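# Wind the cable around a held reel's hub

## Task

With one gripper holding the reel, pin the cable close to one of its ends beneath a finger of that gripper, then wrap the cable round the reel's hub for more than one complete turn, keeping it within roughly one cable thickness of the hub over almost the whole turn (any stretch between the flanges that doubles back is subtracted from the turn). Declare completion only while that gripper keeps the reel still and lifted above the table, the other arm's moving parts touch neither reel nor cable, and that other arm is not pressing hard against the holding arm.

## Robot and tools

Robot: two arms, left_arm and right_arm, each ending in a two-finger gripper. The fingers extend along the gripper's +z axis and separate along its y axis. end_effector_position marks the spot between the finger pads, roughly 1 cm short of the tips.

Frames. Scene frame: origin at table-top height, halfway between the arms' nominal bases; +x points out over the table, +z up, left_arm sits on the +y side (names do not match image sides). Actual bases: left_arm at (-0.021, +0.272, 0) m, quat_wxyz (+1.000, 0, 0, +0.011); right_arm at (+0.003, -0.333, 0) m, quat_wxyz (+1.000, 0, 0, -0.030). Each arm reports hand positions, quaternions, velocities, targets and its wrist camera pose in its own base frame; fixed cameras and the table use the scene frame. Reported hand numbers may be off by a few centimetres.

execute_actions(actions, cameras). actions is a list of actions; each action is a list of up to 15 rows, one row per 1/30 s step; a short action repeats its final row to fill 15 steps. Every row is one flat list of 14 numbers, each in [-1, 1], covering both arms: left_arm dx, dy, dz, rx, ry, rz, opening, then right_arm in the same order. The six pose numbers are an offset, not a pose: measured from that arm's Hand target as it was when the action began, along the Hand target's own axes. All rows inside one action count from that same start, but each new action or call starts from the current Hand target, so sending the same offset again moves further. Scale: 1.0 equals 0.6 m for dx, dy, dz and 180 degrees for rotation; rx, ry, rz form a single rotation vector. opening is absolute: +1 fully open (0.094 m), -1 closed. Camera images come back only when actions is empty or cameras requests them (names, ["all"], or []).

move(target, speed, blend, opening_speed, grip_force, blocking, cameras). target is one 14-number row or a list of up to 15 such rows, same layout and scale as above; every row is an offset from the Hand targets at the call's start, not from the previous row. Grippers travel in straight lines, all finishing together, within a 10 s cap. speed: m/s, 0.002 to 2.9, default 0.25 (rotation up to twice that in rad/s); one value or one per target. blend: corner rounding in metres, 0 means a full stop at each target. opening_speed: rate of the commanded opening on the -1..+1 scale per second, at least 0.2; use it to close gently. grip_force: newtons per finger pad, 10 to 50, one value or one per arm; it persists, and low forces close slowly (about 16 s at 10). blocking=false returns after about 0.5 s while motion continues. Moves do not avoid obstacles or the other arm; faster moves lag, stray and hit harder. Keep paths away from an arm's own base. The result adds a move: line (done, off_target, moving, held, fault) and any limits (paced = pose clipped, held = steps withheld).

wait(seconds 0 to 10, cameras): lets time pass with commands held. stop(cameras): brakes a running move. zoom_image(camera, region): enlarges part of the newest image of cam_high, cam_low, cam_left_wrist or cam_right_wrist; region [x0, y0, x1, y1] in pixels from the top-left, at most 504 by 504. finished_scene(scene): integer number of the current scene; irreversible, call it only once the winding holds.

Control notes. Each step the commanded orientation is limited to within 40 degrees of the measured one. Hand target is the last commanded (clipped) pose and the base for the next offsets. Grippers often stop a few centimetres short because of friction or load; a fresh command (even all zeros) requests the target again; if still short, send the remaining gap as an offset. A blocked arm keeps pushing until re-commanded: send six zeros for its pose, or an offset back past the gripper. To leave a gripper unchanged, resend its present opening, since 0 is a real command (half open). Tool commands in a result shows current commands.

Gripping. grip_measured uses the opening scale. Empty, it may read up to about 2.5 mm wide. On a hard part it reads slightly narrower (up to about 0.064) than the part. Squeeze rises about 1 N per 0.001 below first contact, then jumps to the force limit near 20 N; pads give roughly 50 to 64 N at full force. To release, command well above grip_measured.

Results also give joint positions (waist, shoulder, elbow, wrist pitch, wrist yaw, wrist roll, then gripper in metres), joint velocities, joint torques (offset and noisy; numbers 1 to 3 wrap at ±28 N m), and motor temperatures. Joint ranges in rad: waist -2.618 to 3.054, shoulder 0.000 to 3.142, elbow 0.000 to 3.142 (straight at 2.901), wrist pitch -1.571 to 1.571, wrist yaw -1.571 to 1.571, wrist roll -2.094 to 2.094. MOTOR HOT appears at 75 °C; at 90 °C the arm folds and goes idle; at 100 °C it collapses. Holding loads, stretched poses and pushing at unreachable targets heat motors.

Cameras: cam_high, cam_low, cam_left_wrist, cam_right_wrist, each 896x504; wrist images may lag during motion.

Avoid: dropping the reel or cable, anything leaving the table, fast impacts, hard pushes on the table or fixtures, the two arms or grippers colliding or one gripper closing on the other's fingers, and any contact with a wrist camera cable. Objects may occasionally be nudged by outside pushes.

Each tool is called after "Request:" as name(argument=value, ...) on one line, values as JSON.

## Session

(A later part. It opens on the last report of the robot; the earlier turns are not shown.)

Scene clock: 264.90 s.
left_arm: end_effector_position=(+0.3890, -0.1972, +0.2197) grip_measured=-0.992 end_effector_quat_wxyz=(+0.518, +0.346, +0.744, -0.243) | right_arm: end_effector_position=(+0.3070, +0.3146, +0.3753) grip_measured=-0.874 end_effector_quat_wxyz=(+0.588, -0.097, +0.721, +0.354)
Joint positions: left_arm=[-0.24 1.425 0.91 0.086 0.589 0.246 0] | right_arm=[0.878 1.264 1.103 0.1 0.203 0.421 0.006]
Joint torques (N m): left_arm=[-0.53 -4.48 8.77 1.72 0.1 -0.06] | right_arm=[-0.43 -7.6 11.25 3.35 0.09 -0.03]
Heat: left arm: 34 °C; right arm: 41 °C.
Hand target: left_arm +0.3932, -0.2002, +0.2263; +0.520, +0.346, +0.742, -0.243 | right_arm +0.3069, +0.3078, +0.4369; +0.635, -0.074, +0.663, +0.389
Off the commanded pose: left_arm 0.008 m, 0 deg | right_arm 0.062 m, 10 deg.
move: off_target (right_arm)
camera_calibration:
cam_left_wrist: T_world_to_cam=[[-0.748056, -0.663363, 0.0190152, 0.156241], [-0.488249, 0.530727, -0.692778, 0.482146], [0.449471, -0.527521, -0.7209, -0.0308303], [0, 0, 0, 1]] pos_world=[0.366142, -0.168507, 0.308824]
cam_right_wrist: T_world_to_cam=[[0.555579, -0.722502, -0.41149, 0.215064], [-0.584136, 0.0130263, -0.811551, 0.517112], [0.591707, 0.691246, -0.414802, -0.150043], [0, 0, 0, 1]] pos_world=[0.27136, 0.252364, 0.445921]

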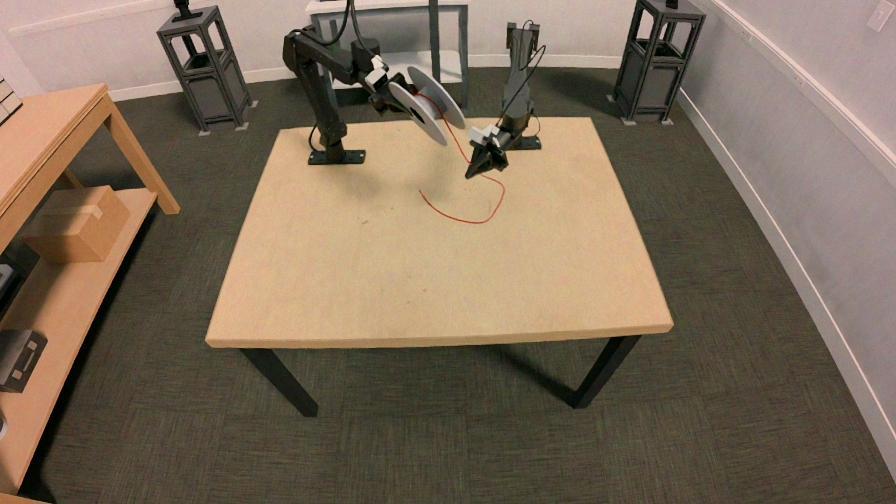

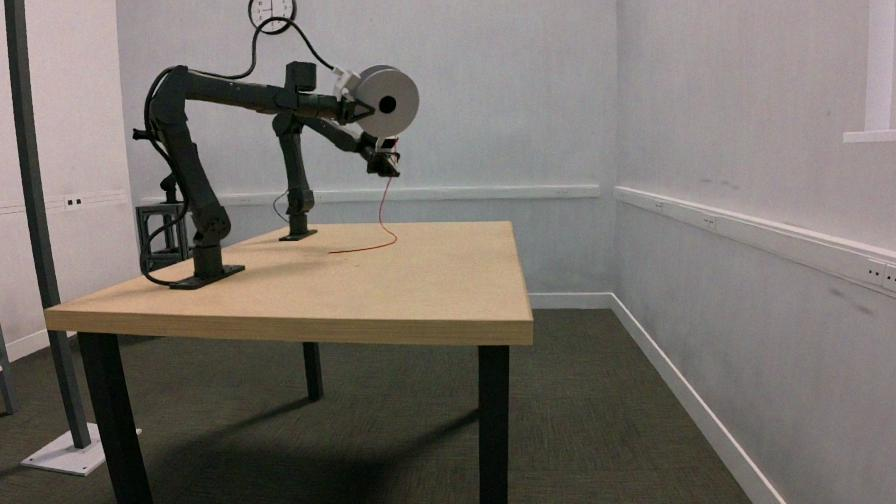

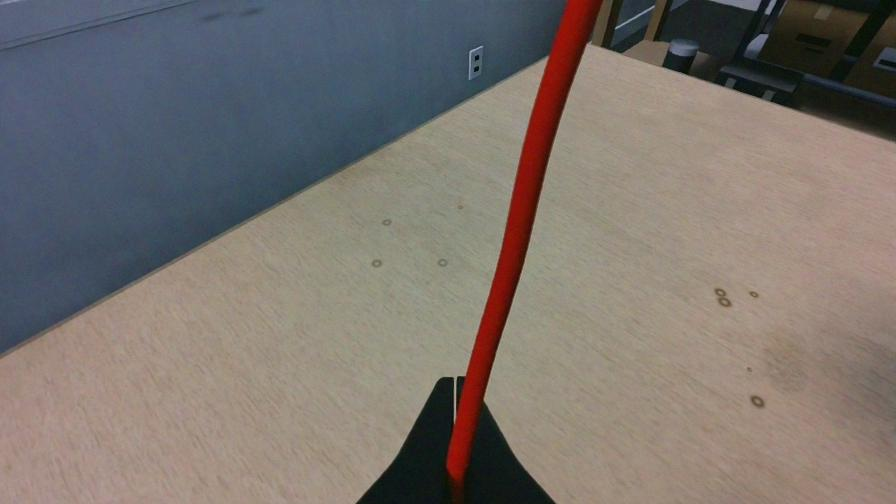

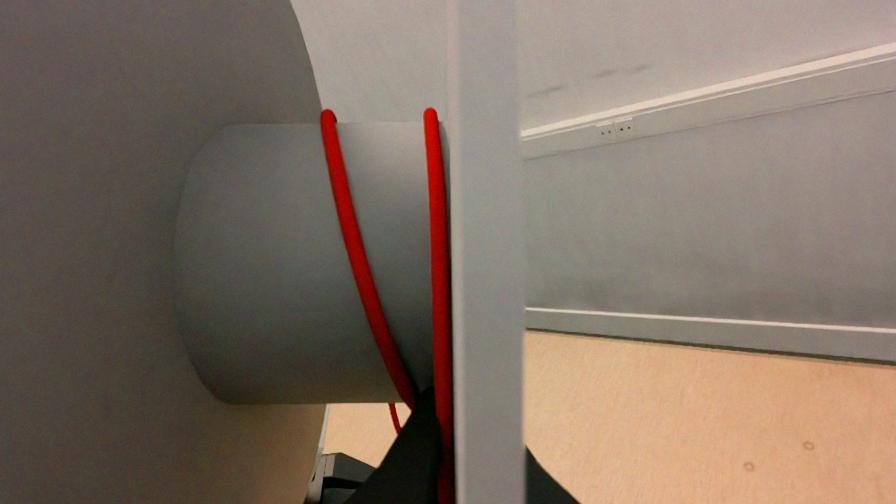

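Request:
move(target=[[-0.025,0,0,0,0,0,-1,0,0,0,0,0,0,-1],[-0.025,0,0,0,0,0,-0.5,0,0,0,0,0,0,-1],[-0.025,0,-0.18,0,0,0,-0.5,0,0,0,0,0,0,-1]], speed=0.1, opening_speed=0.5, cameras=["all"])

Request:
zoom_image(camera="cam_left_wrist", region=[500, 0, 896, 300])

Scene clock: 269.70 s.
left_arm: end_effector_position=(+0.3359, -0.1264, +0.2741) grip_measured=-0.502 end_effector_quat_wxyz=(+0.517, +0.341, +0.747, -0.241) | right_arm: end_effector_position=(+0.3069, +0.3146, +0.3751) grip_measured=-0.874 end_effector_quat_wxyz=(+0.587, -0.097, +0.722, +0.353)
Joint positions: left_arm=[0.005 1.156 0.964 -0.333 0.798 0.385 0.023] | right_arm=[0.878 1.264 1.103 0.099 0.203 0.42 0.006]
Joint torques (N m): left_arm=[0.42 -4.12 6.27 1.62 0.33 0.08] | right_arm=[-0.51 -7.6 11.22 3.33 0.09 -0.01]
Heat: left arm: 34 °C; right arm: 42 °C.
Hand target: left_arm +0.3313, -0.1261, +0.2772; +0.520, +0.346, +0.742, -0.243 | right_arm +0.3069, +0.3078, +0.4369; +0.635, -0.074, +0.663, +0.389
Off the commanded pose: left_arm 0.006 m, 1 deg | right_arm 0.062 m, 10 deg.
move: off_target (right_arm); target 2's new opening was sent with left_arm's hand 0.013 m and 1 deg from that target
camera_calibration:
cam_left_wrist: T_world_to_cam=[[-0.740615, -0.671506, 0.0238711, 0.157574], [-0.498637, 0.525448, -0.689395, 0.458212], [0.450389, -0.522479, -0.723993, 0.0707147], [0, 0, 0, 1]] pos_world=[0.313334, -0.098008, 0.363324]
cam_right_wrist: T_world_to_cam=[[0.555675, -0.722895, -0.410668, 0.21469], [-0.584151, 0.0120103, -0.811556, 0.517214], [0.591602, 0.690854, -0.415606, -0.14964], [0, 0, 0, 1]] pos_world=[0.27136, 0.252365, 0.445723]

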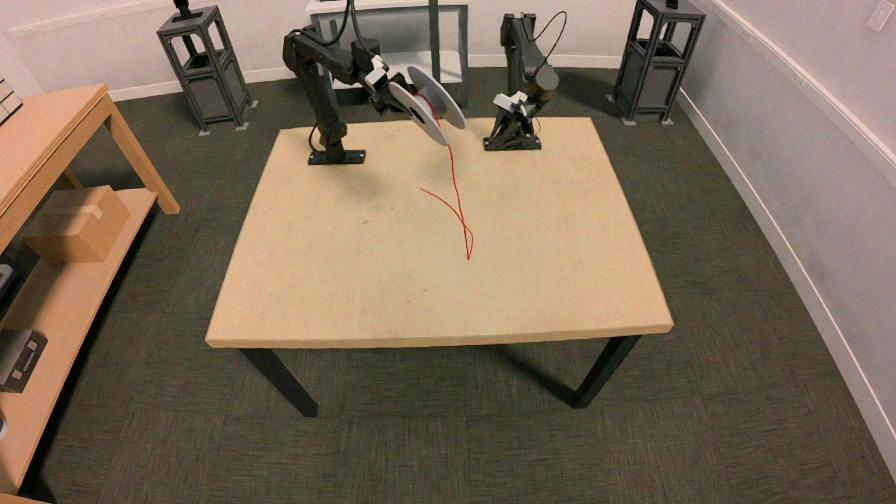

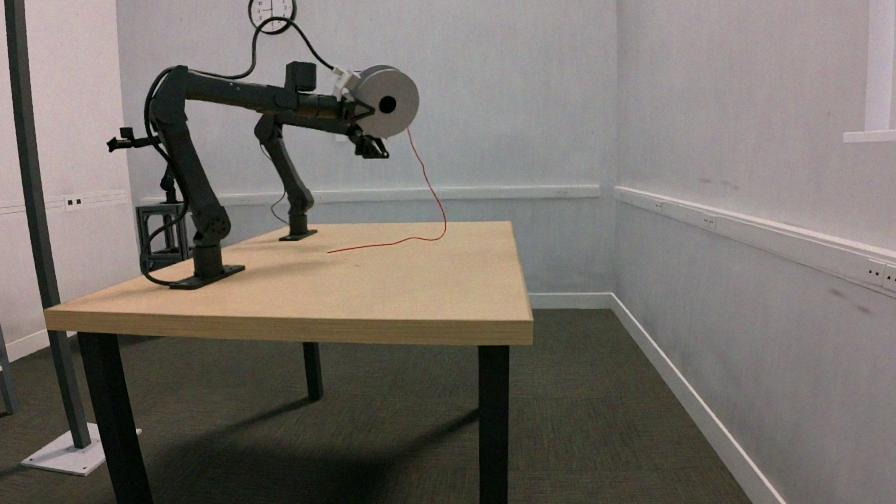

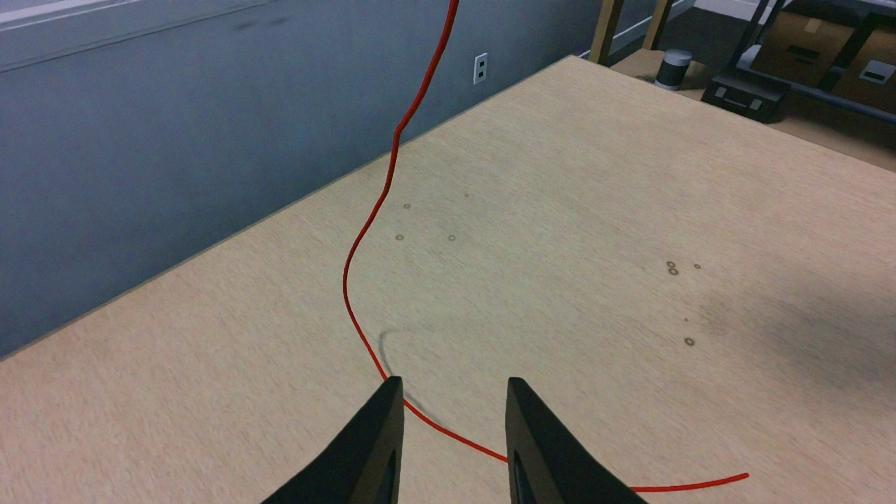

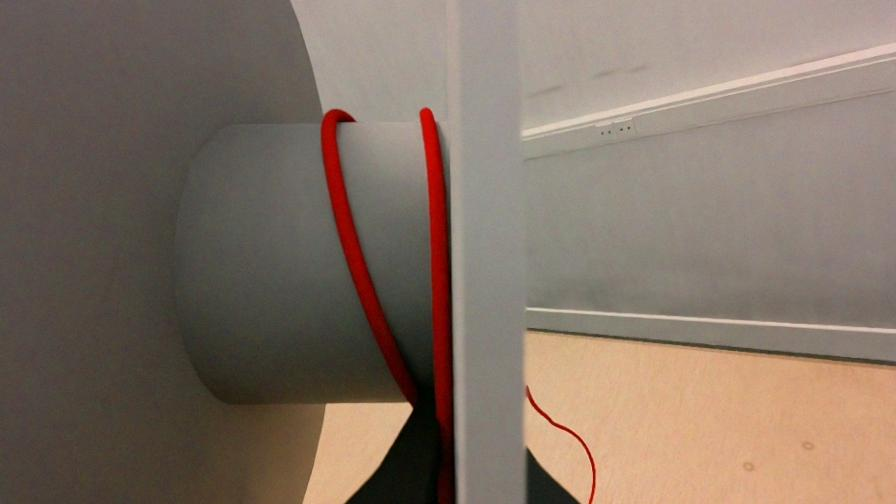

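Scaled by 1.273 from the camera's 896x504 image, which has a finer 1280x720 frame.

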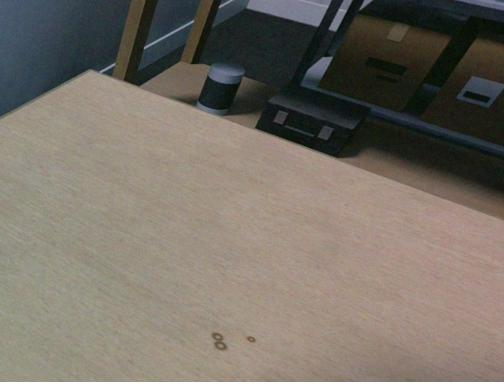

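Request:
move(target=[-0.1,0.02,-0.2,0,0,0,-0.5,0,0,0,0,0,0,-1], speed=0.2, cameras=["cam_high","cam_low","cam_right_wrist"])

Request:
zoom_image(camera="cam_high", region=[360, 50, 500, 170])

Request:
zoom_image(camera="cam_right_wrist", region=[220, 80, 560, 504])

Scene clock: 272.67 s.
left_arm: end_effector_position=(+0.2819, -0.0471, +0.3638) grip_measured=-0.502 end_effector_quat_wxyz=(+0.511, +0.341, +0.752, -0.241) | right_arm: end_effector_position=(+0.3069, +0.3146, +0.3751) grip_measured=-0.874 end_effector_quat_wxyz=(+0.587, -0.097, +0.722, +0.353)
Joint positions: left_arm=[0.433 1.221 1.479 -1.224 1.115 0.9 0.023] | right_arm=[0.878 1.264 1.103 0.099 0.203 0.42 0.006]
Joint torques (N m): left_arm=[0.64 -2.04 7.9 1.03 0.64 0.11] | right_arm=[-0.44 -7.65 11.18 3.35 0.11 -0.03]
Heat: left arm: 33 °C; right arm: 43 °C.
Hand target: left_arm +0.2811, -0.0477, +0.3744; +0.520, +0.346, +0.742, -0.243 | right_arm +0.3069, +0.3078, +0.4369; +0.635, -0.074, +0.663, +0.389
Off the commanded pose: left_arm 0.011 m, 2 deg | right_arm 0.062 m, 10 deg.
move: off_target (left_arm, right_arm)
camera_calibration:
cam_right_wrist: T_world_to_cam=[[0.555675, -0.722895, -0.410668, 0.21469], [-0.584151, 0.0120103, -0.811556, 0.517214], [0.591602, 0.690854, -0.415606, -0.14964], [0, 0, 0, 1]] pos_world=[0.27136, 0.252365, 0.445723]
Images, in order (width x height): cam_high 896x504, cam_low 896x504, cam_right_wrist 896x504.

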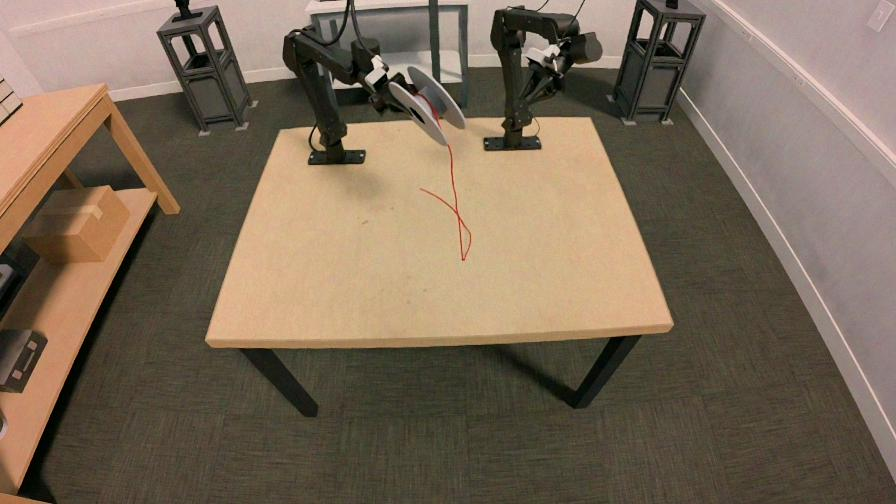

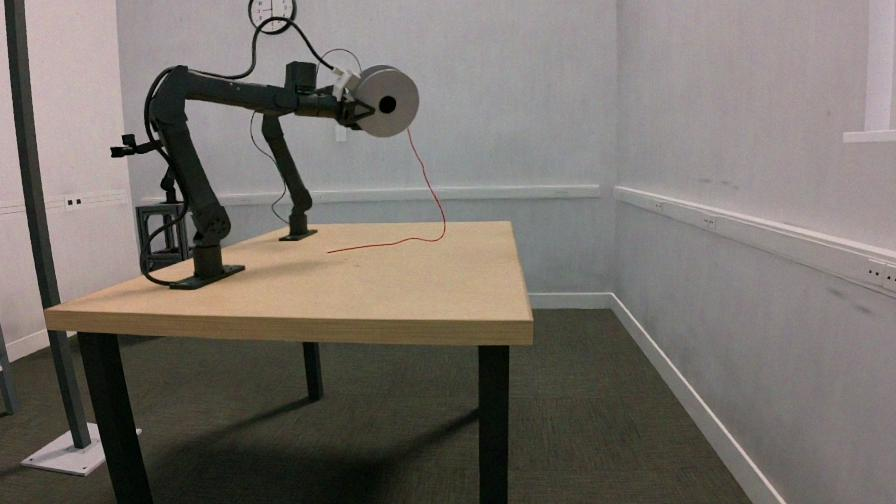

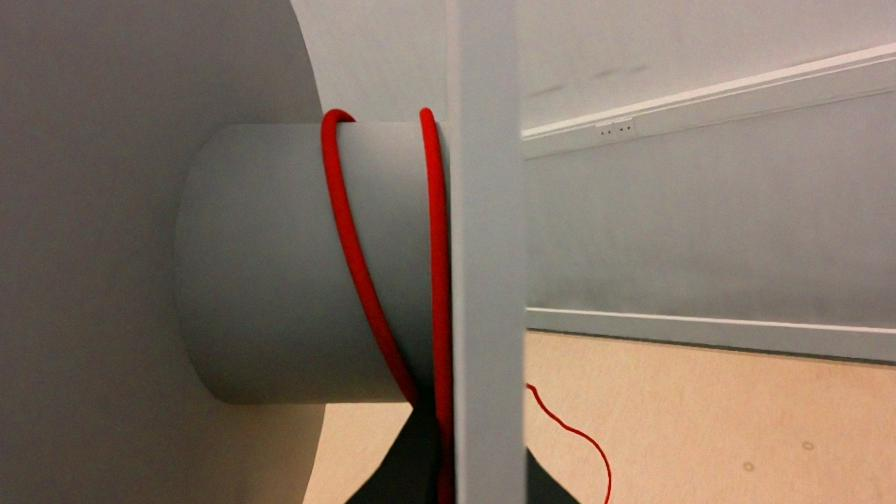

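Scaled by 3.600 from the camera's 896x504 image, which has a finer 1280x720 frame.

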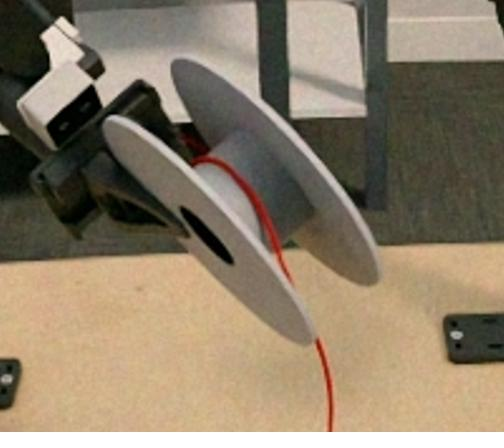

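Scaled by 1.189 from the camera's 896x504 image, which has a finer 1280x720 frame.

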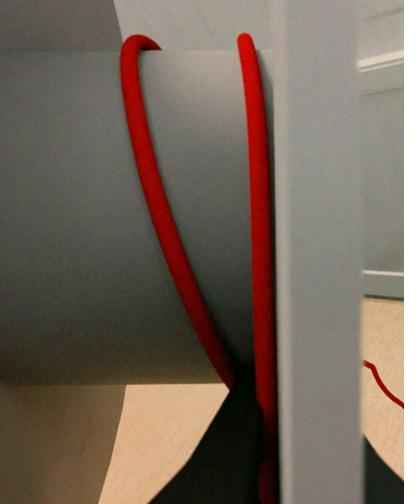

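Request:
finished_scene(scene=2)

The scene is finished: the task was done.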